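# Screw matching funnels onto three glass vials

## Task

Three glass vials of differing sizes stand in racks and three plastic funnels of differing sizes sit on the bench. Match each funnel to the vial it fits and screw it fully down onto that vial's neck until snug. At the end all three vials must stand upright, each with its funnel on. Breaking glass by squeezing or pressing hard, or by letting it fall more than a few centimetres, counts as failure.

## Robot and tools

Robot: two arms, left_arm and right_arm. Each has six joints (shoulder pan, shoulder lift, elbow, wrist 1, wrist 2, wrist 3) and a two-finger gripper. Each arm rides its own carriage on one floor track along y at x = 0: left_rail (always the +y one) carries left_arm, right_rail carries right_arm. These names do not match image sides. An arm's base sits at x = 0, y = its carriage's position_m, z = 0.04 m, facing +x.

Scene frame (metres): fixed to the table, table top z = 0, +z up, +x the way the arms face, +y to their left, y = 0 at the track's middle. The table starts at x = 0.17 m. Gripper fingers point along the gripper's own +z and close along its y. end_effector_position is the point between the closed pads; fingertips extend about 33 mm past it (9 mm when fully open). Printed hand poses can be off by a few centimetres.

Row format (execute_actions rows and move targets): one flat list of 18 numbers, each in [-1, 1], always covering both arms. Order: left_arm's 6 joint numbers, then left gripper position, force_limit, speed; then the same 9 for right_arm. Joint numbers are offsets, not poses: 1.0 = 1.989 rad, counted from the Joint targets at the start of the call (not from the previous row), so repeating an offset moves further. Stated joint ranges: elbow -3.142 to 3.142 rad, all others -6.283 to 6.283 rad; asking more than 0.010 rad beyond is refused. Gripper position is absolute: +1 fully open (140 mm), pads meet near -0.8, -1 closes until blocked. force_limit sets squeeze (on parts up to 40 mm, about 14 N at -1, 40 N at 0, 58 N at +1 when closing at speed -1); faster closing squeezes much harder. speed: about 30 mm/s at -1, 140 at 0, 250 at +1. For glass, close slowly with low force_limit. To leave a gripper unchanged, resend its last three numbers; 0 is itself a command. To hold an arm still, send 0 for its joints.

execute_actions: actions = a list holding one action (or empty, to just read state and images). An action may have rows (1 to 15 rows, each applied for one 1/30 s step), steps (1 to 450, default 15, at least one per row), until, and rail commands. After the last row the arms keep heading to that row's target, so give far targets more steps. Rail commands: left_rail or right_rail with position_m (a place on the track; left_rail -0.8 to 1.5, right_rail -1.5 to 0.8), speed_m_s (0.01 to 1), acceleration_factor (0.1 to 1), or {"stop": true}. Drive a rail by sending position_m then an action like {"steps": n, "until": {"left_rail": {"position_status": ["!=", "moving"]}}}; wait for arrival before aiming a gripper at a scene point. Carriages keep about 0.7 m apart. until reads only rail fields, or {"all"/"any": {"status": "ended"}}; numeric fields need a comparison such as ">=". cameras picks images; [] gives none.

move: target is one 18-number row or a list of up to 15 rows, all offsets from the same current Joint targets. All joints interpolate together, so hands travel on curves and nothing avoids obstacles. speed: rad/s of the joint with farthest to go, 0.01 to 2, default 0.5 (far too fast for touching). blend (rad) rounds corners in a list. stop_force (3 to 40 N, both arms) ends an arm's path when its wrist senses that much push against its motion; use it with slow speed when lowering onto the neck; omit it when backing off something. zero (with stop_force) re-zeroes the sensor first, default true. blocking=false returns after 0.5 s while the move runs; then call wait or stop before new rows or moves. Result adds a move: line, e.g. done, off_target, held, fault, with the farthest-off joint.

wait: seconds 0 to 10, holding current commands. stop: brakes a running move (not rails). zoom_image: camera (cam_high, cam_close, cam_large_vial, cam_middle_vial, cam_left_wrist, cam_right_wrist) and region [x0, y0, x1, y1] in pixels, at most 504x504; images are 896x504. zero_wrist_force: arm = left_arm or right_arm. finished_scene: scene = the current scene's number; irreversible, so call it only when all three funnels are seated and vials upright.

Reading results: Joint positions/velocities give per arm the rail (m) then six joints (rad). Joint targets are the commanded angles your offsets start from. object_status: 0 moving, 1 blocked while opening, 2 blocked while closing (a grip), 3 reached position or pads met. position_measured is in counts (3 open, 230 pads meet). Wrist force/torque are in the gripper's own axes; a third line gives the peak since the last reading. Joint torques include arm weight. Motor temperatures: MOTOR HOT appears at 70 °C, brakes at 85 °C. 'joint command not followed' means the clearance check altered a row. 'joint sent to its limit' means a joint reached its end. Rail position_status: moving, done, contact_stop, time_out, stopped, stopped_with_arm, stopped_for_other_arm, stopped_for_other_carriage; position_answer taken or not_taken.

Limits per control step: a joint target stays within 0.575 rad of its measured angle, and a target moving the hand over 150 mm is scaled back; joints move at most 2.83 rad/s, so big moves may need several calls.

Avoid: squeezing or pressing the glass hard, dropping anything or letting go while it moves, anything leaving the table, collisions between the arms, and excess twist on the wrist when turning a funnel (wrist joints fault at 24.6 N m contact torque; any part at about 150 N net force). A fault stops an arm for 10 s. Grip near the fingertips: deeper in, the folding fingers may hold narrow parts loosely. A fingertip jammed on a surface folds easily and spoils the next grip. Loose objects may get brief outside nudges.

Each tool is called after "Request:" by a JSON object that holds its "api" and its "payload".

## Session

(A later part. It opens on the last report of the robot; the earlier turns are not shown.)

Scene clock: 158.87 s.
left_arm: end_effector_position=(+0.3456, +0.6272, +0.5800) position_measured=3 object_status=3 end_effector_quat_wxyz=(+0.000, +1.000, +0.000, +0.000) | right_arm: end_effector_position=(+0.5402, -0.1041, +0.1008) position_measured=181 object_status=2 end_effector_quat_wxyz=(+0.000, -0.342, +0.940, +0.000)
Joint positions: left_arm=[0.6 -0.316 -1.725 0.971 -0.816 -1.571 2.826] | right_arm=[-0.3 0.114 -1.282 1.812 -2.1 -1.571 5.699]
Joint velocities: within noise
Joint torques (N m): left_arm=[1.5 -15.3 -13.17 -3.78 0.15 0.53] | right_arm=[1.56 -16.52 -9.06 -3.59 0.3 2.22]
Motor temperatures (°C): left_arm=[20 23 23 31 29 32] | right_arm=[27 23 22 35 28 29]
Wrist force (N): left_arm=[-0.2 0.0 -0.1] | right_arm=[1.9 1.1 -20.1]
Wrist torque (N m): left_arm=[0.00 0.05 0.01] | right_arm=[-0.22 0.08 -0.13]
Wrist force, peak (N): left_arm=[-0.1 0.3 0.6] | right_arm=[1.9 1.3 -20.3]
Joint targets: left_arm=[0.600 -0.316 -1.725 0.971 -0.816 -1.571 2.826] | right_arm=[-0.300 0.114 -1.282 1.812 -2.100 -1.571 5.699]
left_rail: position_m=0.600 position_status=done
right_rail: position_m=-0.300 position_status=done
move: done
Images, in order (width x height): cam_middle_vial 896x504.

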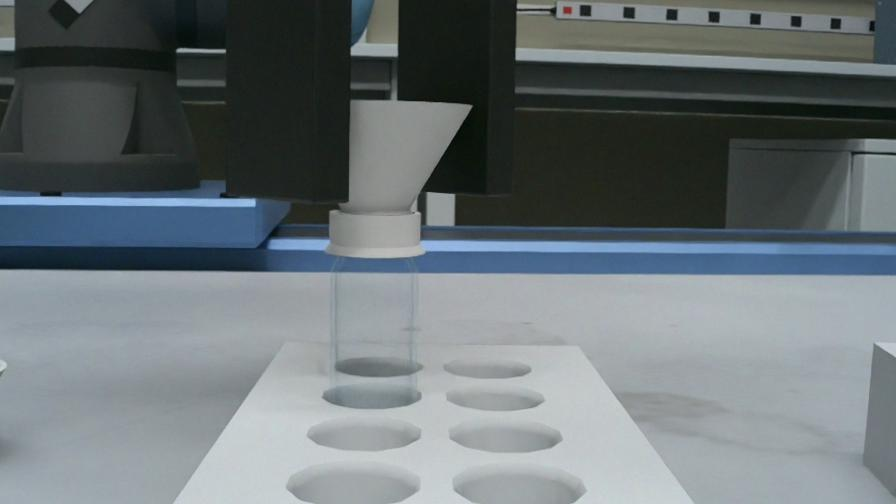

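Request:
{"api": "move", "payload": {"target": [[0,0,0,0,0,0,1,1,1,0,-0.0001,-0.00012,0.00022,0,0,-1,0,-1],[0,0,0,0,0,0,1,1,1,0,-0.0001,-0.00012,0.00022,0,0,-0.1,0,-0.6],[0,0,0,0,0,0,1,1,1,0,-0.0001,-0.00012,0.00022,0,-0.995,-0.1,0,-0.6],[0,0,0,0,0,0,1,1,1,0,-0.0001,-0.00012,0.00022,0,-0.995,-0.98,0,-1],[0,0,0,0,0,0,1,1,1,0,0,0,0,0,0,-0.98,0,-1]], "speed": 1.4, "cameras": ["cam_middle_vial"]}}

Request:
{"api": "zoom_image", "payload": {"camera": "cam_middle_vial", "region": [240, 100, 492, 400]}}

Scene clock: 172.63 s.
left_arm: end_effector_position=(+0.3456, +0.6272, +0.5800) position_measured=3 object_status=3 end_effector_quat_wxyz=(+0.000, +1.000, +0.000, +0.000) | right_arm: end_effector_position=(+0.5402, -0.1041, +0.1007) position_measured=181 object_status=2 end_effector_quat_wxyz=(+0.000, -0.342, +0.940, +0.000)
Joint positions: left_arm=[0.6 -0.316 -1.725 0.971 -0.816 -1.571 2.826] | right_arm=[-0.3 0.114 -1.282 1.812 -2.1 -1.571 5.699]
Joint velocities: within noise
Joint torques (N m): left_arm=[3.72 -15.35 -13.55 -3.81 0.22 0.74] | right_arm=[0.67 -17.66 -9.96 -3.51 0.28 2.36]
Motor temperatures (°C): left_arm=[20 23 23 31 29 32] | right_arm=[27 23 22 35 28 29]
Wrist force (N): left_arm=[-0.3 -0.2 0.1] | right_arm=[1.2 1.4 -19.3]
Wrist torque (N m): left_arm=[-0.03 0.07 0.00] | right_arm=[-0.19 0.09 -0.13]
Wrist force, peak (N): left_arm=[0.4 0.0 0.7] | right_arm=[2.0 1.1 -20.7]
Joint targets: left_arm=[0.600 -0.316 -1.725 0.971 -0.816 -1.571 2.826] | right_arm=[-0.300 0.114 -1.282 1.812 -2.100 -1.571 5.699]
left_rail: position_m=0.600 position_status=done
right_rail: position_m=-0.300 position_status=done
move: done
Images, in order (width x height): cam_middle_vial 896x504.

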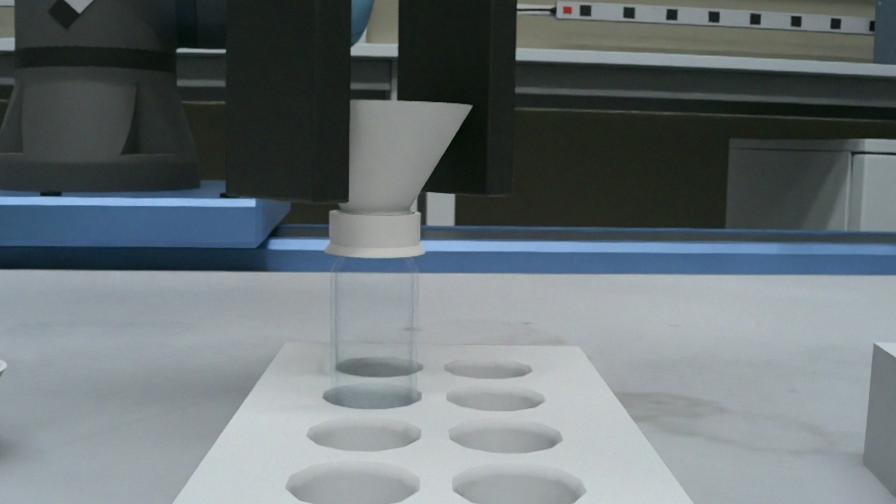

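Scaled by 1.680 from the camera's 896x504 image, which has a finer 1280x720 frame.

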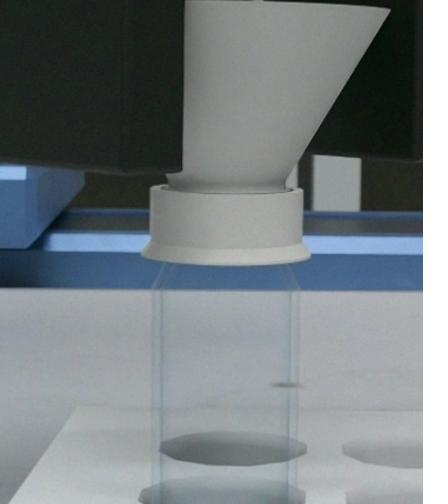

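Request:
{"api": "move", "payload": {"target": [[0,0,0,0,0,0,1,1,1,0,-0.0002,-0.00025,0.00045,0,0,-0.98,0,-1],[0,0,0,0,0,0,1,1,1,0,-0.0002,-0.00025,0.00045,0,0,0,-1,-0.7],[0,0,0,0,0,0,1,1,1,0,-0.0026,-0.0028,0.0053,0,0,0,-1,-0.7],[0,0,0,0,0,0,1,1,1,0,-0.0106,-0.0112,0.0213,0,0,0,-1,-0.7],[0,0,0,0,0,0,1,1,1,0,-0.0272,-0.0350,0.0618,0,0,0,-1,-0.7],[0,0,0,0,0,0,1,1,1,0,-0.0474,-0.0781,0.1250,0,-1,0,-1,-0.7]], "speed": [0.1,0.1,0.05,0.1,0.3,1.8], "blend": [0,0,0.003,0.01,0.02,0], "cameras": ["cam_middle_vial"]}}

Request:
{"api": "move", "payload": {"target": [0,0,0,0,0,0,1,1,1,-0.0935,-0.0831,0.0936,-0.0105,0,-0.3218,0.3,-1,1], "speed": 1.0, "cameras": ["cam_right_wrist"]}}

Request:
{"api": "zoom_image", "payload": {"camera": "cam_right_wrist", "region": [300, 80, 600, 300]}}

Request:
{"api": "move", "payload": {"target": [0,0,0,0,0,0,1,1,1,0,0,0,0,0,-0.7898,0.3,-1,1], "speed": 1.5, "cameras": ["cam_right_wrist"]}}

Request:
{"api": "zoom_image", "payload": {"camera": "cam_right_wrist", "region": [300, 80, 600, 300]}}

Scene clock: 191.13 s.
left_arm: end_effector_position=(+0.3456, +0.6272, +0.5800) position_measured=3 object_status=3 end_effector_quat_wxyz=(+0.000, +1.000, +0.000, +0.000) | right_arm: end_effector_position=(+0.5401, -0.1041, +0.2002) position_measured=129 object_status=3 end_effector_quat_wxyz=(+0.000, +0.974, -0.226, +0.000)
Joint positions: left_arm=[0.6 -0.316 -1.725 0.971 -0.816 -1.571 2.826] | right_arm=[-0.3 0.114 -1.377 1.656 -1.851 -1.571 3.711]
Joint velocities: within noise
Joint torques (N m): left_arm=[2.68 -15.68 -13.79 -3.81 0.24 0.9] | right_arm=[1.17 -37.48 -30.32 -1.82 0.33 -2.43]
Motor temperatures (°C): left_arm=[20 23 22 31 28 32] | right_arm=[27 23 22 35 28 29]
Wrist force (N): left_arm=[-0.4 0.0 0.1] | right_arm=[-0.2 -0.3 -0.3]
Wrist torque (N m): left_arm=[0.00 0.09 0.00] | right_arm=[-0.03 0.03 -0.02]
Wrist force, peak (N): left_arm=[0.4 -0.1 0.6] | right_arm=[1.4 1.3 -19.5]
Joint targets: left_arm=[0.600 -0.316 -1.725 0.971 -0.816 -1.571 2.826] | right_arm=[-0.300 0.114 -1.377 1.656 -1.851 -1.571 3.711]
left_rail: position_m=0.600 position_status=done
right_rail: position_m=-0.300 position_status=done
move: done
Images, in order (width x height): cam_middle_vial 896x504.

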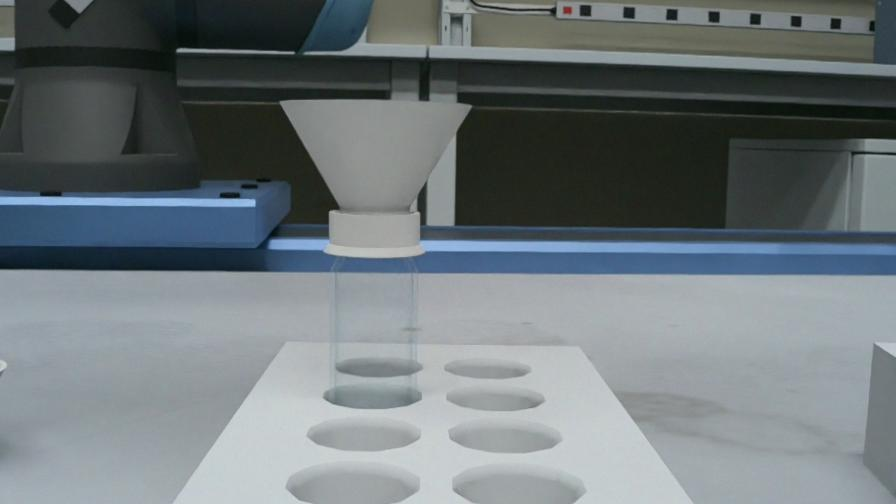

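Scene clock: 192.47 s.
left_arm: end_effector_position=(+0.3456, +0.6272, +0.5800) position_measured=3 object_status=3 end_effector_quat_wxyz=(+0.000, +1.000, +0.000, +0.000) | right_arm: end_effector_position=(+0.4951, -0.2021, +0.2001) position_measured=91 object_status=3 end_effector_quat_wxyz=(+0.000, +1.000, -0.001, +0.000)
Joint positions: left_arm=[0.6 -0.316 -1.725 0.971 -0.816 -1.571 2.826] | right_arm=[-0.3 -0.072 -1.542 1.843 -1.872 -1.571 3.071]
Joint velocities: within noise
Joint torques (N m): left_arm=[2.6 -16.47 -13.83 -3.71 0.22 0.78] | right_arm=[-5.25 -31.64 -17.32 -4.92 0.36 -2.41]
Motor temperatures (°C): left_arm=[20 23 22 31 28 32] | right_arm=[27 23 22 35 28 29]
Wrist force (N): left_arm=[0.2 0.4 0.3] | right_arm=[0.1 -0.5 -0.4]
Wrist torque (N m): left_arm=[0.09 -0.05 0.00] | right_arm=[-0.10 -0.06 -0.02]
Wrist force, peak (N): left_arm=[-0.4 0.1 0.5] | right_arm=[-0.5 -1.5 -0.5]
Joint targets: left_arm=[0.600 -0.316 -1.725 0.971 -0.816 -1.571 2.826] | right_arm=[-0.300 -0.072 -1.542 1.843 -1.872 -1.571 3.071]
left_rail: position_m=0.600 position_status=done
right_rail: position_m=-0.300 position_status=done
move: done
Images, in order (width x height): cam_right_wrist 896x504.

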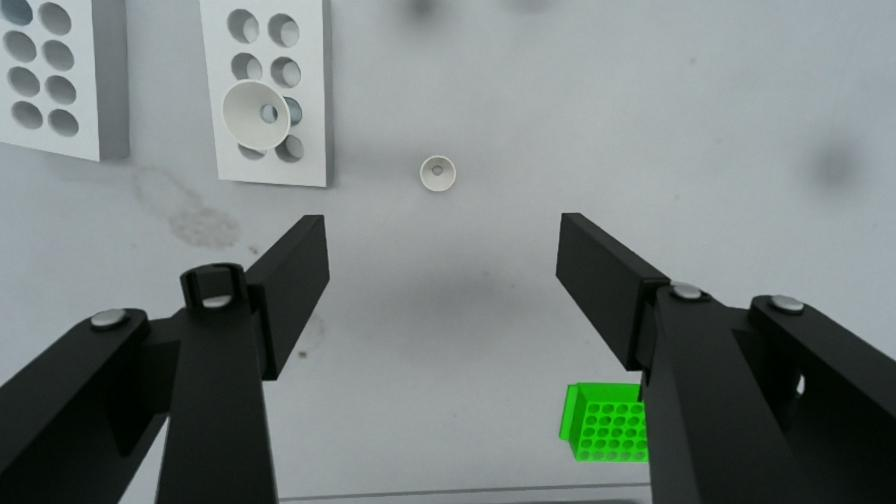

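Scaled by 1.680 from the camera's 896x504 image, which has a finer 1280x720 frame.

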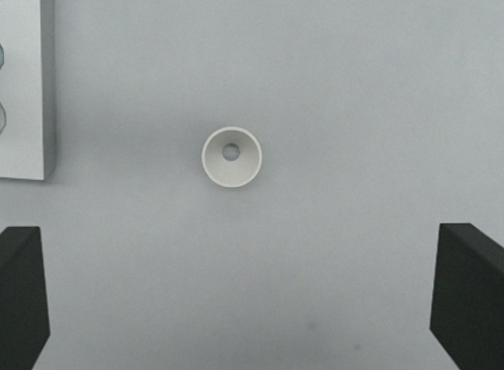

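Scene clock: 194.30 s.
left_arm: end_effector_position=(+0.3456, +0.6272, +0.5800) position_measured=3 object_status=3 end_effector_quat_wxyz=(+0.000, +1.000, +0.000, +0.000) | right_arm: end_effector_position=(+0.4951, -0.2022, +0.2001) position_measured=91 object_status=3 end_effector_quat_wxyz=(+0.000, +0.708, +0.707, +0.000)
Joint positions: left_arm=[0.6 -0.316 -1.725 0.971 -0.816 -1.571 2.826] | right_arm=[-0.3 -0.072 -1.542 1.843 -1.872 -1.571 1.5]
Joint velocities: within noise
Joint torques (N m): left_arm=[2.33 -15.73 -13.64 -3.8 0.22 0.87] | right_arm=[-4.53 -30.83 -20.92 -4.28 0.35 -2.4]
Motor temperatures (°C): left_arm=[20 23 22 31 28 32] | right_arm=[27 23 22 35 28 29]
Wrist force (N): left_arm=[0.3 0.1 0.4] | right_arm=[0.1 -0.3 -0.4]
Wrist torque (N m): left_arm=[0.03 -0.05 0.00] | right_arm=[-0.05 -0.08 -0.01]
Wrist force, peak (N): left_arm=[-0.4 0.1 0.5] | right_arm=[0.1 -0.6 -0.6]
Joint targets: left_arm=[0.600 -0.316 -1.725 0.971 -0.816 -1.571 2.826] | right_arm=[-0.300 -0.072 -1.542 1.843 -1.872 -1.571 1.500]
left_rail: position_m=0.600 position_status=done
right_rail: position_m=-0.300 position_status=done
move: done
Images, in order (width x height): cam_right_wrist 896x504.

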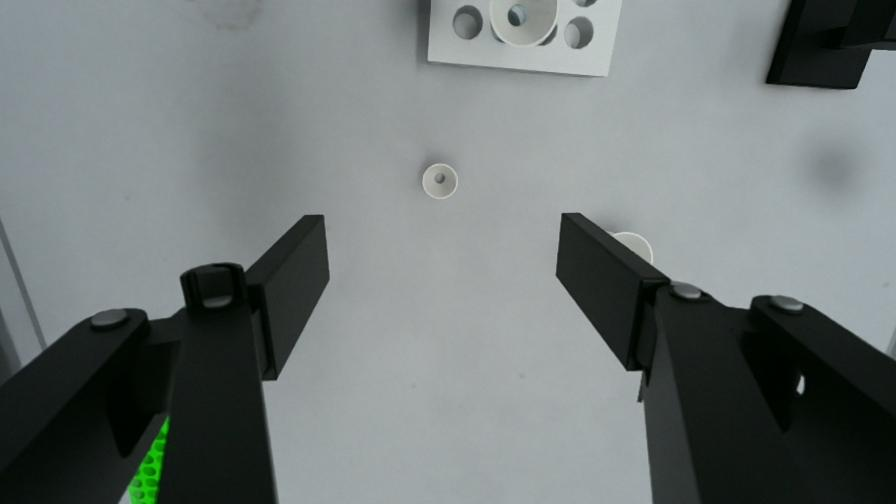

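Scaled by 1.680 from the camera's 896x504 image, which has a finer 1280x720 frame.

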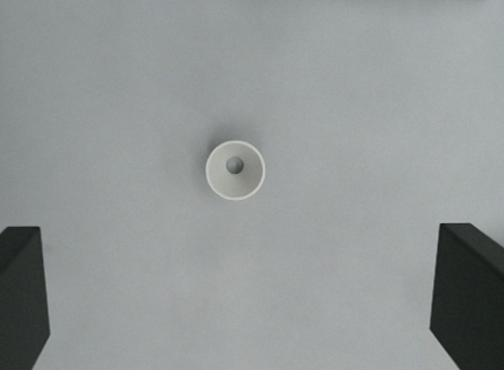

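Request:
{"api": "move", "payload": {"target": [[0,0,0,0,0,0,1,1,1,-0.0017,0.0504,0.0719,-0.1222,0,-1,-0.2,-1,1],[0,0,0,0,0,0,1,1,1,-0.0017,0.1051,0.1148,-0.2198,0,-1,-0.2,-1,1],[0,0,0,0,0,0,1,1,1,-0.0017,0.1051,0.1148,-0.2198,0,-1,-1,-1,-1],[0,0,0,0,0,0,1,1,1,-0.0017,0.0504,0.0719,-0.1222,0,-1,-1,-1,-1],[0,0,0,0,0,0,1,1,1,-0.0017,0.0040,-0.0039,0,0,-1,-1,-1,-1]], "speed": [1.5,0.25,0.25,0.25,0.6], "blend": [0,0,0,0.03,0], "cameras": []}}

Request:
{"api": "move", "payload": {"target": [0,0,0,0,0,0,1,1,1,0.1902,0.1917,-0.2658,0.0741,0,-1,-1,-1,-1], "speed": 1.6, "cameras": []}}

Request:
{"api": "move", "payload": {"target": [0,0,0,0,0,0,1,1,1,0,0,0,0,0,-0.9709,-1,-1,-1], "speed": 1.6, "cameras": ["cam_right_wrist"]}}

Request:
{"api": "zoom_image", "payload": {"camera": "cam_right_wrist", "region": [240, 0, 640, 260]}}

Request:
{"api": "move", "payload": {"target": [0,0,0,0,0,0,1,1,1,0,0,0,0,0,-0.7898,-1,-1,-1], "speed": 1.6, "cameras": ["cam_right_wrist"]}}

Request:
{"api": "zoom_image", "payload": {"camera": "cam_right_wrist", "region": [240, 0, 640, 260]}}

Scene clock: 219.70 s.
left_arm: end_effector_position=(+0.3456, +0.6272, +0.5800) position_measured=3 object_status=3 end_effector_quat_wxyz=(+0.000, +1.000, +0.000, +0.000) | right_arm: end_effector_position=(+0.4987, -0.2041, +0.1999) position_measured=194 object_status=2 end_effector_quat_wxyz=(+0.000, -0.205, +0.979, +0.000)
Joint positions: left_arm=[0.6 -0.316 -1.725 0.971 -0.816 -1.571 2.826] | right_arm=[-0.3 -0.076 -1.534 1.835 -1.872 -1.571 -0.489]
Joint velocities: within noise
Joint torques (N m): left_arm=[3.71 -16.77 -14.06 -3.84 0.36 0.86] | right_arm=[-3.87 -30.41 -30.13 -1.71 0.31 -2.53]
Motor temperatures (°C): left_arm=[20 23 22 31 28 32] | right_arm=[26 23 22 35 28 29]
Wrist force (N): left_arm=[-0.2 -0.1 0.1] | right_arm=[0.0 -0.5 -0.4]
Wrist torque (N m): left_arm=[-0.02 0.03 0.00] | right_arm=[-0.10 -0.03 0.00]
Wrist force, peak (N): left_arm=[-0.1 0.5 0.5] | right_arm=[0.2 -0.4 -4.3]
Joint targets: left_arm=[0.600 -0.316 -1.725 0.971 -0.816 -1.571 2.826] | right_arm=[-0.300 -0.076 -1.534 1.835 -1.872 -1.571 -0.489]
left_rail: position_m=0.600 position_status=done
right_rail: position_m=-0.300 position_status=done
move: done
No camera images: "cameras" was empty.

Scene clock: 221.73 s.
left_arm: end_effector_position=(+0.3456, +0.6272, +0.5800) position_measured=3 object_status=3 end_effector_quat_wxyz=(+0.000, +1.000, +0.000, +0.000) | right_arm: end_effector_position=(+0.5902, +0.0239, +0.2199) position_measured=194 object_status=2 end_effector_quat_wxyz=(+0.000, +0.984, -0.180, +0.000)
Joint positions: left_arm=[0.6 -0.316 -1.725 0.971 -0.816 -1.571 2.826] | right_arm=[-0.3 0.303 -1.153 1.306 -1.725 -1.571 -2.477]
Joint velocities: within noise
Joint torques (N m): left_arm=[2.08 -16.35 -13.02 -3.74 0.39 1.16] | right_arm=[9.26 -35.81 -29.63 -1.79 0.44 -2.35]
Motor temperatures (°C): left_arm=[20 23 22 31 28 32] | right_arm=[26 23 22 35 28 29]
Wrist force (N): left_arm=[0.0 0.2 0.3] | right_arm=[-0.6 -0.3 -0.5]
Wrist torque (N m): left_arm=[0.05 -0.01 0.01] | right_arm=[-0.07 0.14 -0.03]
Wrist force, peak (N): left_arm=[0.2 0.3 0.5] | right_arm=[-1.0 -1.5 -0.5]
Joint targets: left_arm=[0.600 -0.316 -1.725 0.971 -0.816 -1.571 2.826] | right_arm=[-0.300 0.303 -1.153 1.306 -1.725 -1.571 -2.477]
left_rail: position_m=0.600 position_status=done
right_rail: position_m=-0.300 position_status=done
move: done
No camera images: "cameras" was empty.

Scene clock: 223.73 s.
left_arm: end_effector_position=(+0.3456, +0.6272, +0.5800) position_measured=3 object_status=3 end_effector_quat_wxyz=(+0.000, +1.000, +0.000, +0.000) | right_arm: end_effector_position=(+0.5902, +0.0240, +0.2199) position_measured=194 object_status=2 end_effector_quat_wxyz=(+0.000, +0.708, +0.706, +0.000)
Joint positions: left_arm=[0.6 -0.316 -1.725 0.971 -0.816 -1.571 2.826] | right_arm=[-0.3 0.303 -1.153 1.306 -1.725 -1.571 -4.408]
Joint velocities: within noise
Joint torques (N m): left_arm=[2.64 -15.91 -14.02 -3.74 0.28 0.92] | right_arm=[7.76 -35.7 -27.1 -2.22 0.35 -2.59]
Motor temperatures (°C): left_arm=[20 23 22 31 28 32] | right_arm=[26 23 22 35 28 29]
Wrist force (N): left_arm=[0.1 0.0 0.4] | right_arm=[-0.6 -0.3 -0.6]
Wrist torque (N m): left_arm=[0.01 -0.01 0.00] | right_arm=[-0.09 0.16 -0.01]
Wrist force, peak (N): left_arm=[0.0 0.2 0.8] | right_arm=[-0.5 -0.4 -0.9]
Joint targets: left_arm=[0.600 -0.316 -1.725 0.971 -0.816 -1.571 2.826] | right_arm=[-0.300 0.303 -1.153 1.306 -1.725 -1.571 -4.408]
left_rail: position_m=0.600 position_status=done
right_rail: position_m=-0.300 position_status=done
move: done
Images, in order (width x height): cam_right_wrist 896x504.

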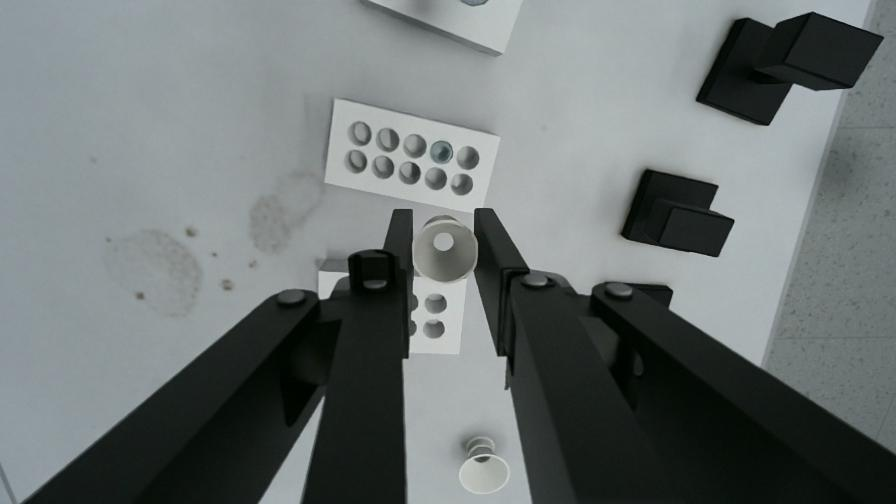

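Scaled by 1.260 from the camera's 896x504 image, which has a finer 1280x720 frame.

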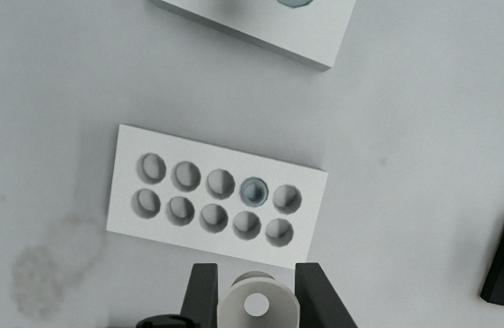

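Scene clock: 225.53 s.
left_arm: end_effector_position=(+0.3456, +0.6272, +0.5800) position_measured=3 object_status=3 end_effector_quat_wxyz=(+0.000, +1.000, +0.000, +0.000) | right_arm: end_effector_position=(+0.5902, +0.0240, +0.2199) position_measured=194 object_status=2 end_effector_quat_wxyz=(+0.000, +0.001, +1.000, +0.000)
Joint positions: left_arm=[0.6 -0.316 -1.725 0.971 -0.816 -1.571 2.826] | right_arm=[-0.3 0.303 -1.153 1.306 -1.725 -1.571 -5.979]
Joint velocities: within noise
Joint torques (N m): left_arm=[3.62 -16.1 -13.52 -3.58 0.29 1] | right_arm=[8.04 -35.6 -23.25 -2.44 0.39 -2.42]
Motor temperatures (°C): left_arm=[20 23 22 31 28 32] | right_arm=[26 23 22 35 28 29]
Wrist force (N): left_arm=[0.2 0.1 0.4] | right_arm=[-0.4 -0.2 -0.7]
Wrist torque (N m): left_arm=[0.01 -0.04 0.01] | right_arm=[-0.07 0.08 -0.03]
Wrist force, peak (N): left_arm=[-0.1 0.3 0.6] | right_arm=[-0.8 -0.5 -0.6]
Joint targets: left_arm=[0.600 -0.316 -1.725 0.971 -0.816 -1.571 2.826] | right_arm=[-0.300 0.303 -1.153 1.306 -1.725 -1.571 -5.979]
left_rail: position_m=0.600 position_status=done
right_rail: position_m=-0.300 position_status=done
move: done
Images, in order (width x height): cam_right_wrist 896x504.

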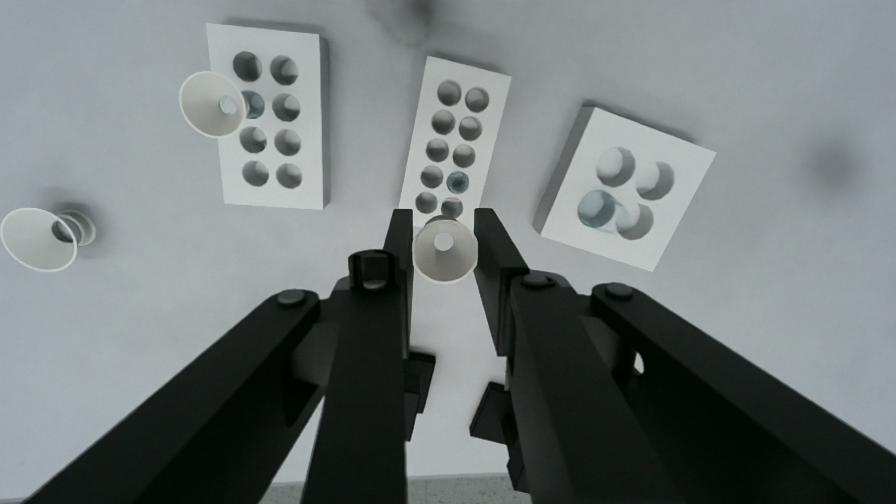

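Scaled by 1.260 from the camera's 896x504 image, which has a finer 1280x720 frame.

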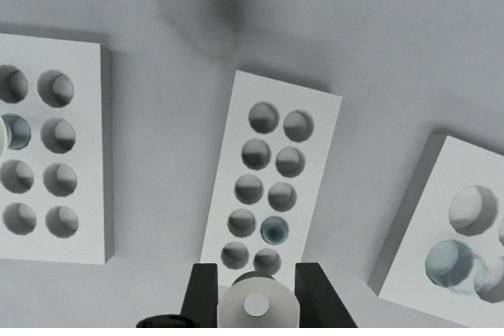

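Request:
{"api": "move", "payload": {"target": [[0,0,0,0,0,0,1,1,1,0.0103,0.0380,0.0491,-0.0869,0,0,-1,-1,-1],[0,0,0,0,0,0,1,1,1,0.0103,0.0569,0.0787,-0.1354,0,0,-1,-1,-1]], "speed": [0.5,0.15], "blend": [0.02,0], "cameras": ["cam_close"]}}

Request:
{"api": "zoom_image", "payload": {"camera": "cam_close", "region": [380, 130, 632, 430]}}

Scene clock: 240.63 s.
left_arm: end_effector_position=(+0.3456, +0.6272, +0.5800) position_measured=3 object_status=3 end_effector_quat_wxyz=(+0.000, +1.000, +0.000, +0.000) | right_arm: end_effector_position=(+0.5955, +0.0400, +0.0969) position_measured=194 object_status=2 end_effector_quat_wxyz=(+0.000, -0.009, +1.000, +0.000)
Joint positions: left_arm=[0.6 -0.316 -1.725 0.971 -0.816 -1.571 2.826] | right_arm=[-0.3 0.323 -1.04 1.463 -1.994 -1.571 -5.979]
Joint velocities: within noise
Joint torques (N m): left_arm=[4.11 -16.47 -13.65 -3.79 0.4 1.01] | right_arm=[8.41 -38.59 -15.68 -4.93 0.38 -2.47]
Motor temperatures (°C): left_arm=[20 23 22 31 28 32] | right_arm=[26 23 22 35 28 29]
Wrist force (N): left_arm=[0.3 -0.2 -0.1] | right_arm=[-0.1 -0.4 -0.7]
Wrist torque (N m): left_arm=[-0.05 -0.06 0.00] | right_arm=[-0.09 0.01 -0.02]
Wrist force, peak (N): left_arm=[-0.1 -0.2 0.7] | right_arm=[-0.3 -0.6 -2.6]
Joint targets: left_arm=[0.600 -0.316 -1.725 0.971 -0.816 -1.571 2.826] | right_arm=[-0.300 0.323 -1.040 1.463 -1.994 -1.571 -5.979]
left_rail: position_m=0.600 position_status=done
right_rail: position_m=-0.300 position_status=done
move: done
Images, in order (width x height): cam_close 896x504.

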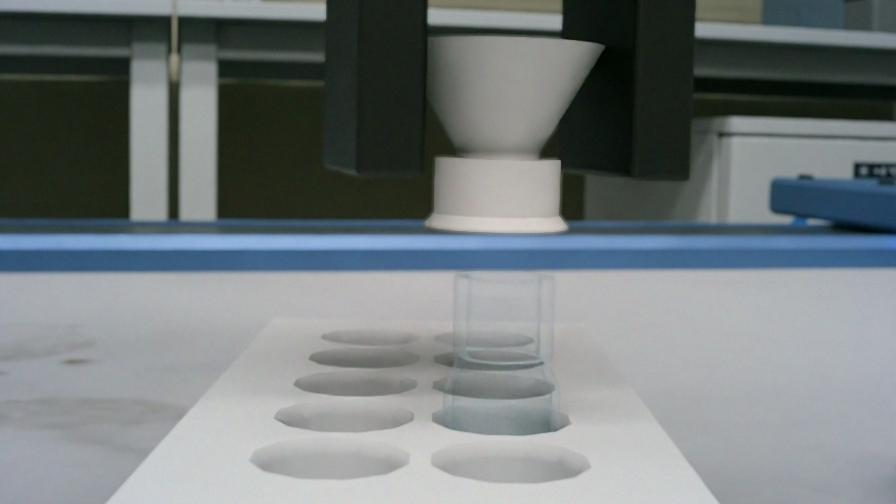

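Scaled by 1.680 from the camera's 896x504 image, which has a finer 1280x720 frame.

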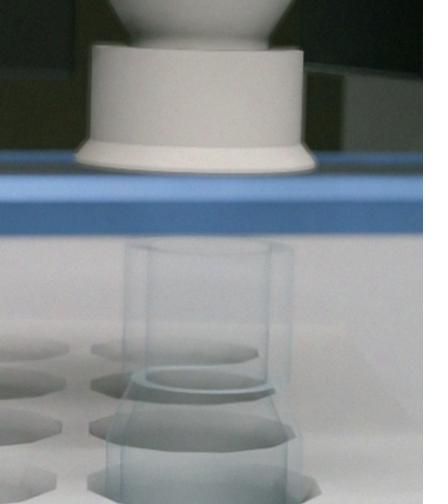

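Request:
{"api": "move", "payload": {"target": [0,0,0,0,0,0,1,1,1,0.0007,0.00055,-0.00085,0.0003,0,0,-1,-1,-1], "speed": 0.1, "cameras": ["cam_close","cam_large_vial"]}}

Request:
{"api": "zoom_image", "payload": {"camera": "cam_close", "region": [380, 130, 632, 430]}}

Scene clock: 258.17 s.
left_arm: end_effector_position=(+0.3456, +0.6272, +0.5800) position_measured=3 object_status=3 end_effector_quat_wxyz=(+0.000, +1.000, +0.000, +0.000) | right_arm: end_effector_position=(+0.5955, +0.0410, +0.0968) position_measured=194 object_status=2 end_effector_quat_wxyz=(+0.000, -0.010, +1.000, +0.000)
Joint positions: left_arm=[0.6 -0.316 -1.725 0.971 -0.816 -1.571 2.826] | right_arm=[-0.3 0.325 -1.039 1.461 -1.993 -1.571 -5.979]
Joint velocities: within noise
Joint torques (N m): left_arm=[3.95 -17.03 -13.18 -3.75 0.32 1.08] | right_arm=[8.62 -38.22 -27.78 -1.72 0.53 -2.26]
Motor temperatures (°C): left_arm=[20 23 22 31 28 32] | right_arm=[26 23 22 35 27 29]
Wrist force (N): left_arm=[0.2 0.0 0.0] | right_arm=[-0.2 -0.6 -0.7]
Wrist torque (N m): left_arm=[0.01 -0.05 0.00] | right_arm=[-0.13 0.03 -0.02]
Wrist force, peak (N): left_arm=[-0.3 0.1 0.6] | right_arm=[-0.2 -0.6 -0.8]
Joint targets: left_arm=[0.600 -0.316 -1.725 0.971 -0.816 -1.571 2.826] | right_arm=[-0.300 0.325 -1.039 1.461 -1.993 -1.571 -5.979]
left_rail: position_m=0.600 position_status=done
right_rail: position_m=-0.300 position_status=done
move: done
Images, in order (width x height): cam_close 896x504, cam_large_vial 896x504.

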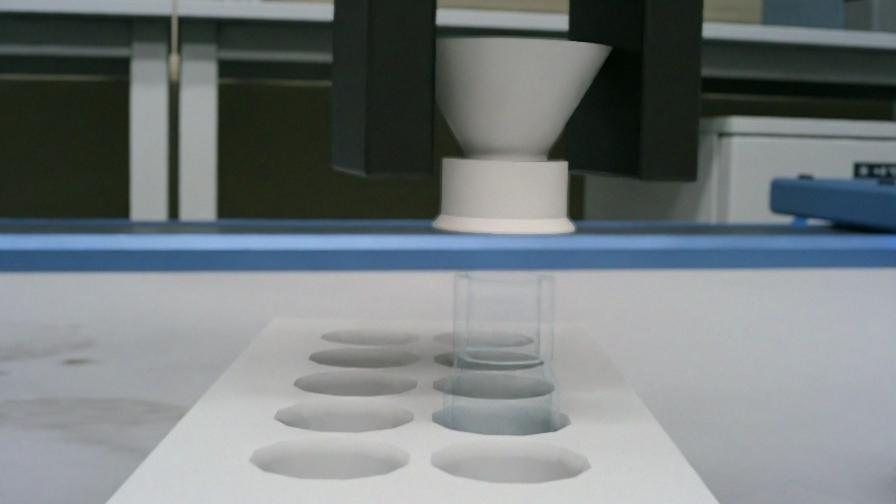

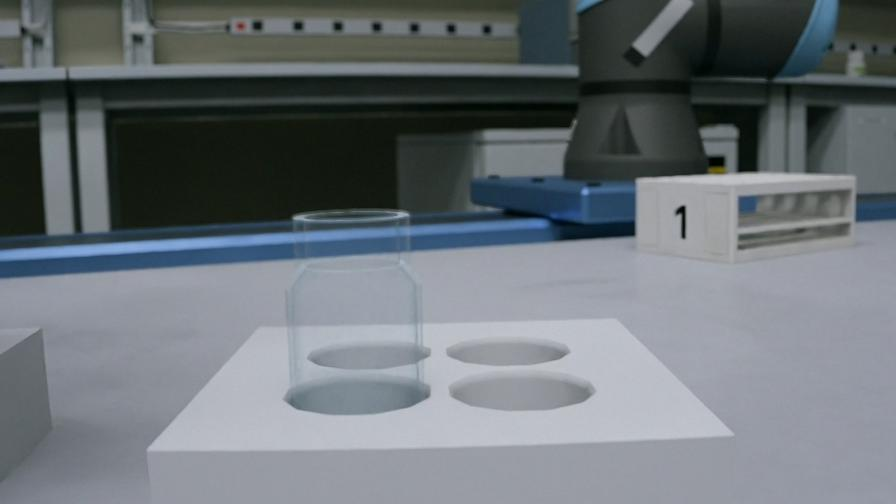

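Scaled by 1.680 from the camera's 896x504 image, which has a finer 1280x720 frame.

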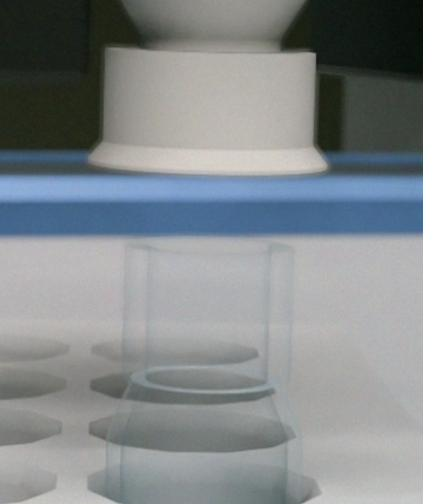

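Request:
{"api": "move", "payload": {"target": [0,0,0,0,0,0,1,1,1,0,0.0108,0.0124,-0.0233,0,0,-1,-1,-1], "speed": 0.013, "stop_force": 4, "cameras": ["cam_close"]}}

Request:
{"api": "zoom_image", "payload": {"camera": "cam_close", "region": [380, 130, 632, 430]}}

Scene clock: 264.97 s.
left_arm: end_effector_position=(+0.3456, +0.6272, +0.5800) position_measured=3 object_status=3 end_effector_quat_wxyz=(+0.000, +1.000, +0.000, +0.000) | right_arm: end_effector_position=(+0.5956, +0.0410, +0.0854) position_measured=194 object_status=2 end_effector_quat_wxyz=(+0.000, -0.010, +1.000, +0.000)
Joint positions: left_arm=[0.6 -0.316 -1.725 0.971 -0.816 -1.571 2.826] | right_arm=[-0.3 0.325 -1.027 1.474 -2.018 -1.571 -5.979]
Joint velocities: within noise
Joint torques (N m): left_arm=[4.93 -17.16 -14.14 -3.78 0.46 1.34] | right_arm=[8.68 -49.2 -26.67 -1.81 0.42 -2.11]
Motor temperatures (°C): left_arm=[20 23 22 31 28 32] | right_arm=[26 23 22 35 27 29]
Wrist force (N): left_arm=[-0.1 0.1 -0.1] | right_arm=[-0.2 -0.2 -3.3]
Wrist torque (N m): left_arm=[0.03 0.03 0.00] | right_arm=[-0.10 0.03 -0.02]
Wrist force, peak (N): left_arm=[-0.2 0.2 0.6] | right_arm=[-0.2 0.3 -7.4]
Joint targets: left_arm=[0.600 -0.316 -1.725 0.971 -0.816 -1.571 2.826] | right_arm=[-0.300 0.325 -1.027 1.474 -2.018 -1.571 -5.979]
left_rail: position_m=0.600 position_status=done
right_rail: position_m=-0.300 position_status=done
move: contact (right_arm); right_arm: the wrist 1 is farthest, 0.021 rad from its target
Images, in order (width x height): cam_close 896x504.

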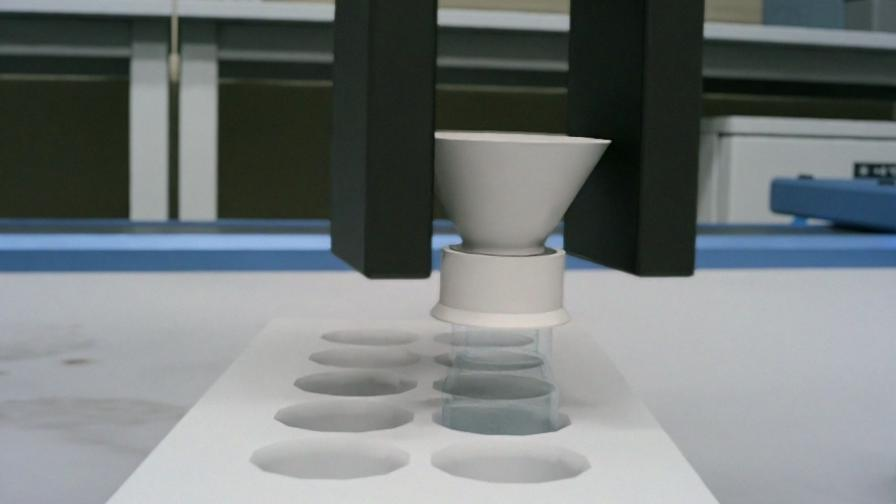

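Scaled by 1.680 from the camera's 896x504 image, which has a finer 1280x720 frame.

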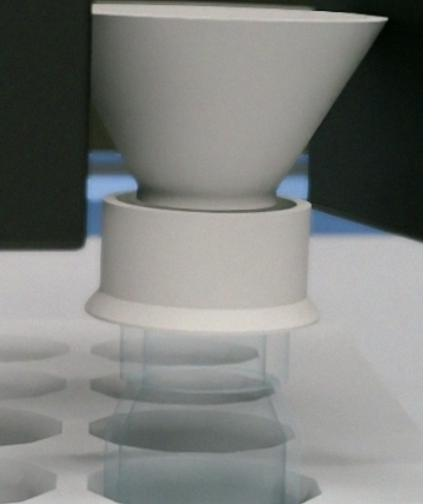

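Request:
{"api": "move", "payload": {"target": [0,0,0,0,0,0,1,1,1,0,0.0004,0.0005,-0.0009,0,0.995,-1,-1,-1], "speed": 1.4, "cameras": []}}

Request:
{"api": "move", "payload": {"target": [0,0,0,0,0,0,1,1,1,0,0.0003,0.0004,-0.0007,0,0.995,-1,-1,-1], "speed": 1.4, "cameras": []}}

Request:
{"api": "move", "payload": {"target": [0,0,0,0,0,0,1,1,1,0,0.0003,0.0004,-0.0007,0,0.995,-1,-1,-1], "speed": 1.4, "cameras": ["cam_close"]}}

Request:
{"api": "zoom_image", "payload": {"camera": "cam_close", "region": [380, 130, 632, 430]}}

Scene clock: 289.43 s.
left_arm: end_effector_position=(+0.3456, +0.6272, +0.5800) position_measured=3 object_status=3 end_effector_quat_wxyz=(+0.000, +1.000, +0.000, +0.000) | right_arm: end_effector_position=(+0.5956, +0.0410, +0.0846) position_measured=194 object_status=2 end_effector_quat_wxyz=(+0.000, +0.830, +0.558, +0.000)
Joint positions: left_arm=[0.6 -0.316 -1.725 0.971 -0.816 -1.571 2.826] | right_arm=[-0.3 0.325 -1.026 1.475 -2.02 -1.571 -4]
Joint velocities: within noise
Joint torques (N m): left_arm=[4.07 -16.97 -14.14 -3.75 0.24 1.19] | right_arm=[7.87 -34.75 -15.05 -4.54 0.5 2.38]
Motor temperatures (°C): left_arm=[20 23 22 31 28 32] | right_arm=[26 23 22 35 27 29]
Wrist force (N): left_arm=[0.2 -0.1 -0.2] | right_arm=[-0.3 -1.4 -6.0]
Wrist torque (N m): left_arm=[-0.01 -0.04 0.00] | right_arm=[-0.07 0.05 0.00]
Wrist force, peak (N): left_arm=[0.3 0.0 0.5] | right_arm=[-0.4 -1.3 -6.8]
Joint targets: left_arm=[0.600 -0.316 -1.725 0.971 -0.816 -1.571 2.826] | right_arm=[-0.300 0.325 -1.026 1.475 -2.020 -1.571 -4.000]
left_rail: position_m=0.600 position_status=done
right_rail: position_m=-0.300 position_status=done
move: done
No camera images: "cameras" was empty.

Scene clock: 291.60 s.
left_arm: end_effector_position=(+0.3456, +0.6272, +0.5800) position_measured=3 object_status=3 end_effector_quat_wxyz=(+0.000, +1.000, +0.000, +0.000) | right_arm: end_effector_position=(+0.5956, +0.0410, +0.0840) position_measured=194 object_status=2 end_effector_quat_wxyz=(+0.000, +0.922, -0.387, +0.000)
Joint positions: left_arm=[0.6 -0.316 -1.725 0.971 -0.816 -1.571 2.826] | right_arm=[-0.3 0.325 -1.026 1.476 -2.022 -1.571 -2.022]
Joint velocities: within noise
Joint torques (N m): left_arm=[4.78 -17.41 -13.52 -3.74 0.56 1.36] | right_arm=[8.47 -36.2 -15.85 -4.46 0.44 2.09]
Motor temperatures (°C): left_arm=[20 23 22 31 28 32] | right_arm=[26 23 22 35 27 29]
Wrist force (N): left_arm=[-0.2 0.1 0.2] | right_arm=[-0.8 0.6 -5.1]
Wrist torque (N m): left_arm=[0.02 0.04 0.01] | right_arm=[-0.07 0.12 -0.03]
Wrist force, peak (N): left_arm=[0.4 0.0 0.4] | right_arm=[-0.2 -1.3 -5.9]
Joint targets: left_arm=[0.600 -0.316 -1.725 0.971 -0.816 -1.571 2.826] | right_arm=[-0.300 0.325 -1.026 1.476 -2.022 -1.571 -2.021]
left_rail: position_m=0.600 position_status=done
right_rail: position_m=-0.300 position_status=done
move: done
No camera images: "cameras" was empty.

Scene clock: 293.77 s.
left_arm: end_effector_position=(+0.3456, +0.6272, +0.5800) position_measured=3 object_status=3 end_effector_quat_wxyz=(+0.000, +1.000, +0.000, +0.000) | right_arm: end_effector_position=(+0.5956, +0.0410, +0.0834) position_measured=194 object_status=2 end_effector_quat_wxyz=(+0.000, -0.183, +0.983, +0.000)
Joint positions: left_arm=[0.6 -0.316 -1.725 0.971 -0.816 -1.571 2.826] | right_arm=[-0.3 0.325 -1.025 1.477 -2.023 -1.571 -0.043]
Joint velocities: within noise
Joint torques (N m): left_arm=[4.93 -17.54 -14.02 -3.7 0.33 1.37] | right_arm=[7.08 -36.3 -15.91 -4.54 0.55 2.37]
Motor temperatures (°C): left_arm=[20 23 22 31 28 32] | right_arm=[26 23 22 35 27 29]
Wrist force (N): left_arm=[-0.1 0.1 0.4] | right_arm=[-0.2 0.3 -3.2]
Wrist torque (N m): left_arm=[0.03 0.01 0.00] | right_arm=[-0.10 0.04 -0.01]
Wrist force, peak (N): left_arm=[-0.5 -0.2 0.5] | right_arm=[-0.6 1.2 -5.3]
Joint targets: left_arm=[0.600 -0.316 -1.725 0.971 -0.816 -1.571 2.826] | right_arm=[-0.300 0.325 -1.025 1.477 -2.023 -1.571 -0.043]
left_rail: position_m=0.600 position_status=done
right_rail: position_m=-0.300 position_status=done
move: done
Images, in order (width x height): cam_close 896x504.

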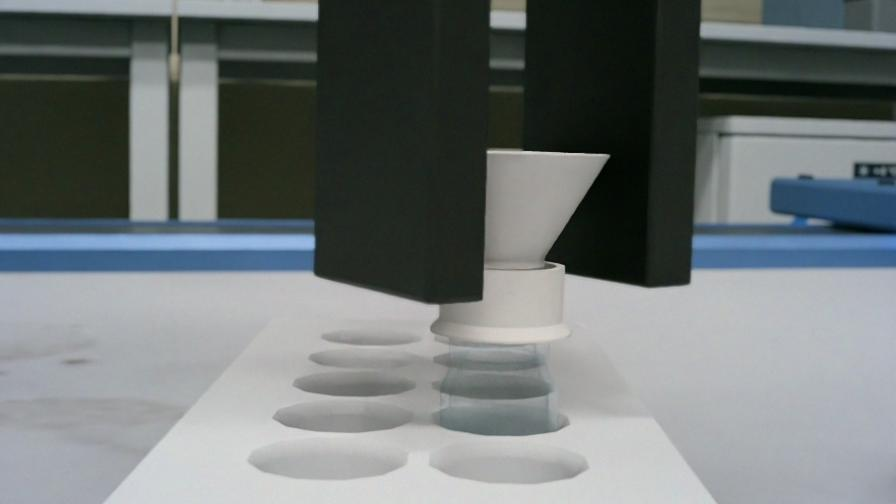

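Scaled by 1.680 from the camera's 896x504 image, which has a finer 1280x720 frame.

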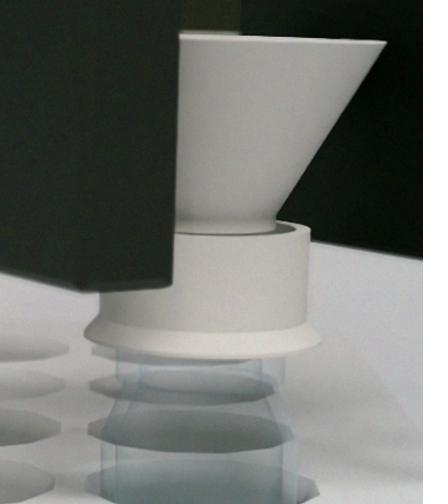

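Request:
{"api": "move", "payload": {"target": [0,0,0,0,0,0,1,1,1,0,0.0004,0.0005,-0.0009,0,0.995,-1,-1,-1], "speed": 1.4, "cameras": []}}

Request:
{"api": "move", "payload": {"target": [0,0,0,0,0,0,1,1,1,0,0.0003,0.0005,-0.0008,0,0.995,-1,-1,-1], "speed": 1.4, "cameras": []}}

Request:
{"api": "move", "payload": {"target": [0,0,0,0,0,0,1,1,1,0,0.0003,0.0005,-0.0008,0,0.995,-1,-1,-1], "speed": 1.4, "cameras": ["cam_close"]}}

Request:
{"api": "zoom_image", "payload": {"camera": "cam_close", "region": [380, 130, 632, 430]}}

Scene clock: 300.47 s.
left_arm: end_effector_position=(+0.3456, +0.6272, +0.5800) position_measured=3 object_status=3 end_effector_quat_wxyz=(+0.000, +1.000, +0.000, +0.000) | right_arm: end_effector_position=(+0.5955, +0.0410, +0.0825) position_measured=194 object_status=2 end_effector_quat_wxyz=(+0.000, +0.721, +0.693, +0.000)
Joint positions: left_arm=[0.6 -0.316 -1.725 0.971 -0.816 -1.571 2.826] | right_arm=[-0.3 0.325 -1.024 1.478 -2.025 -1.571 1.936]
Joint velocities: within noise
Joint torques (N m): left_arm=[3.94 -17.75 -14.01 -3.7 0.41 1.43] | right_arm=[4.6 -35.8 -16.25 -4.43 0.44 2.29]
Motor temperatures (°C): left_arm=[20 23 22 31 28 32] | right_arm=[26 23 22 35 27 29]
Wrist force (N): left_arm=[0.1 0.1 0.1] | right_arm=[-0.2 -0.7 -5.1]
Wrist torque (N m): left_arm=[0.02 -0.02 0.00] | right_arm=[-0.10 0.06 0.00]
Wrist force, peak (N): left_arm=[-0.4 0.1 0.6] | right_arm=[-0.4 -0.6 -5.2]
Joint targets: left_arm=[0.600 -0.316 -1.725 0.971 -0.816 -1.571 2.826] | right_arm=[-0.300 0.325 -1.024 1.478 -2.025 -1.571 1.936]
left_rail: position_m=0.600 position_status=done
right_rail: position_m=-0.300 position_status=done
move: done
No camera images: "cameras" was empty.

Scene clock: 302.63 s.
left_arm: end_effector_position=(+0.3456, +0.6272, +0.5800) position_measured=3 object_status=3 end_effector_quat_wxyz=(+0.000, +1.000, +0.000, +0.000) | right_arm: end_effector_position=(+0.5955, +0.0410, +0.0819) position_measured=194 object_status=2 end_effector_quat_wxyz=(+0.000, +0.975, -0.222, +0.000)
Joint positions: left_arm=[0.6 -0.316 -1.725 0.971 -0.816 -1.571 2.826] | right_arm=[-0.3 0.325 -1.024 1.479 -2.026 -1.571 3.915]
Joint velocities: within noise
Joint torques (N m): left_arm=[4.64 -17.53 -13.56 -3.66 0.43 1.32] | right_arm=[3.46 -35.6 -16.27 -4.44 0.47 2.02]
Motor temperatures (°C): left_arm=[20 23 22 31 28 32] | right_arm=[26 23 22 35 27 29]
Wrist force (N): left_arm=[-0.1 -0.3 0.5] | right_arm=[-0.4 0.2 -6.2]
Wrist torque (N m): left_arm=[-0.06 0.01 0.00] | right_arm=[-0.13 0.02 -0.03]
Wrist force, peak (N): left_arm=[0.2 -0.1 0.5] | right_arm=[-0.5 0.4 -6.3]
Joint targets: left_arm=[0.600 -0.316 -1.725 0.971 -0.816 -1.571 2.826] | right_arm=[-0.300 0.325 -1.024 1.479 -2.026 -1.571 3.915]
left_rail: position_m=0.600 position_status=done
right_rail: position_m=-0.300 position_status=done
move: done
No camera images: "cameras" was empty.

Scene clock: 304.80 s.
left_arm: end_effector_position=(+0.3456, +0.6272, +0.5800) position_measured=3 object_status=3 end_effector_quat_wxyz=(+0.000, +1.000, +0.000, +0.000) | right_arm: end_effector_position=(+0.5954, +0.0410, +0.0812) position_measured=194 object_status=2 end_effector_quat_wxyz=(+0.000, -0.350, +0.937, +0.000)
Joint positions: left_arm=[0.6 -0.316 -1.725 0.971 -0.816 -1.571 2.826] | right_arm=[-0.3 0.325 -1.023 1.48 -2.028 -1.571 5.893]
Joint velocities: within noise
Joint torques (N m): left_arm=[5.64 -16.74 -14.94 -3.95 0.43 1.3] | right_arm=[1.4 -33.97 -15.07 -3.88 0.55 2.21]
Motor temperatures (°C): left_arm=[20 23 22 31 28 32] | right_arm=[26 23 22 35 27 29]
Wrist force (N): left_arm=[0.0 0.2 0.3] | right_arm=[-0.2 -0.4 -8.0]
Wrist torque (N m): left_arm=[0.04 0.01 0.00] | right_arm=[-0.10 0.06 -0.04]
Wrist force, peak (N): left_arm=[-0.4 -0.1 0.6] | right_arm=[-0.7 0.1 -8.3]
Joint targets: left_arm=[0.600 -0.316 -1.725 0.971 -0.816 -1.571 2.826] | right_arm=[-0.300 0.325 -1.023 1.480 -2.028 -1.571 5.893]
left_rail: position_m=0.600 position_status=done
right_rail: position_m=-0.300 position_status=done
move: done
Images, in order (width x height): cam_close 896x504.

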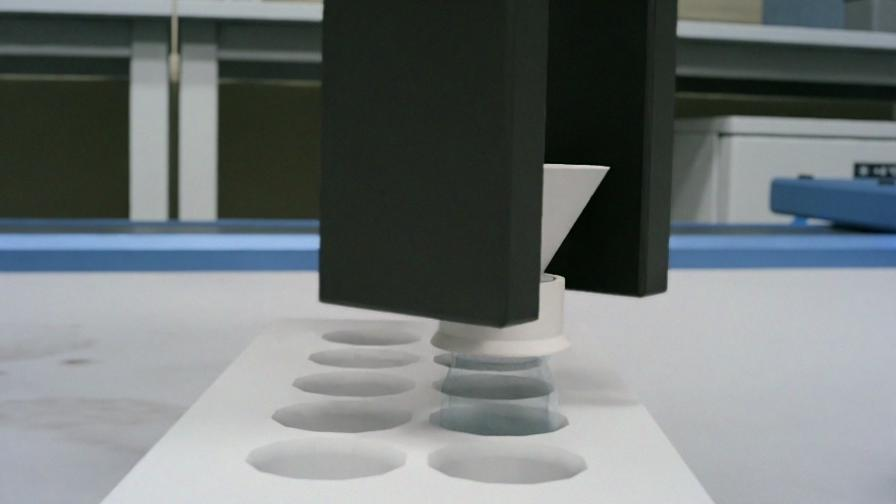

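Scaled by 1.680 from the camera's 896x504 image, which has a finer 1280x720 frame.

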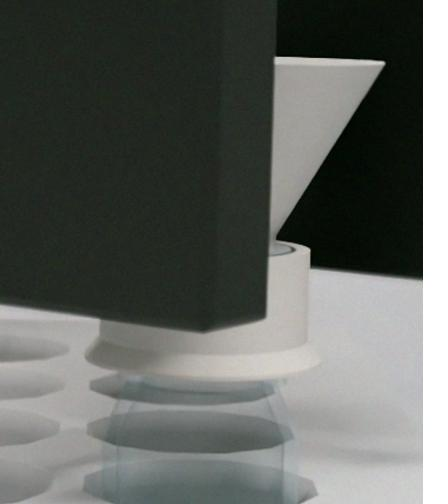

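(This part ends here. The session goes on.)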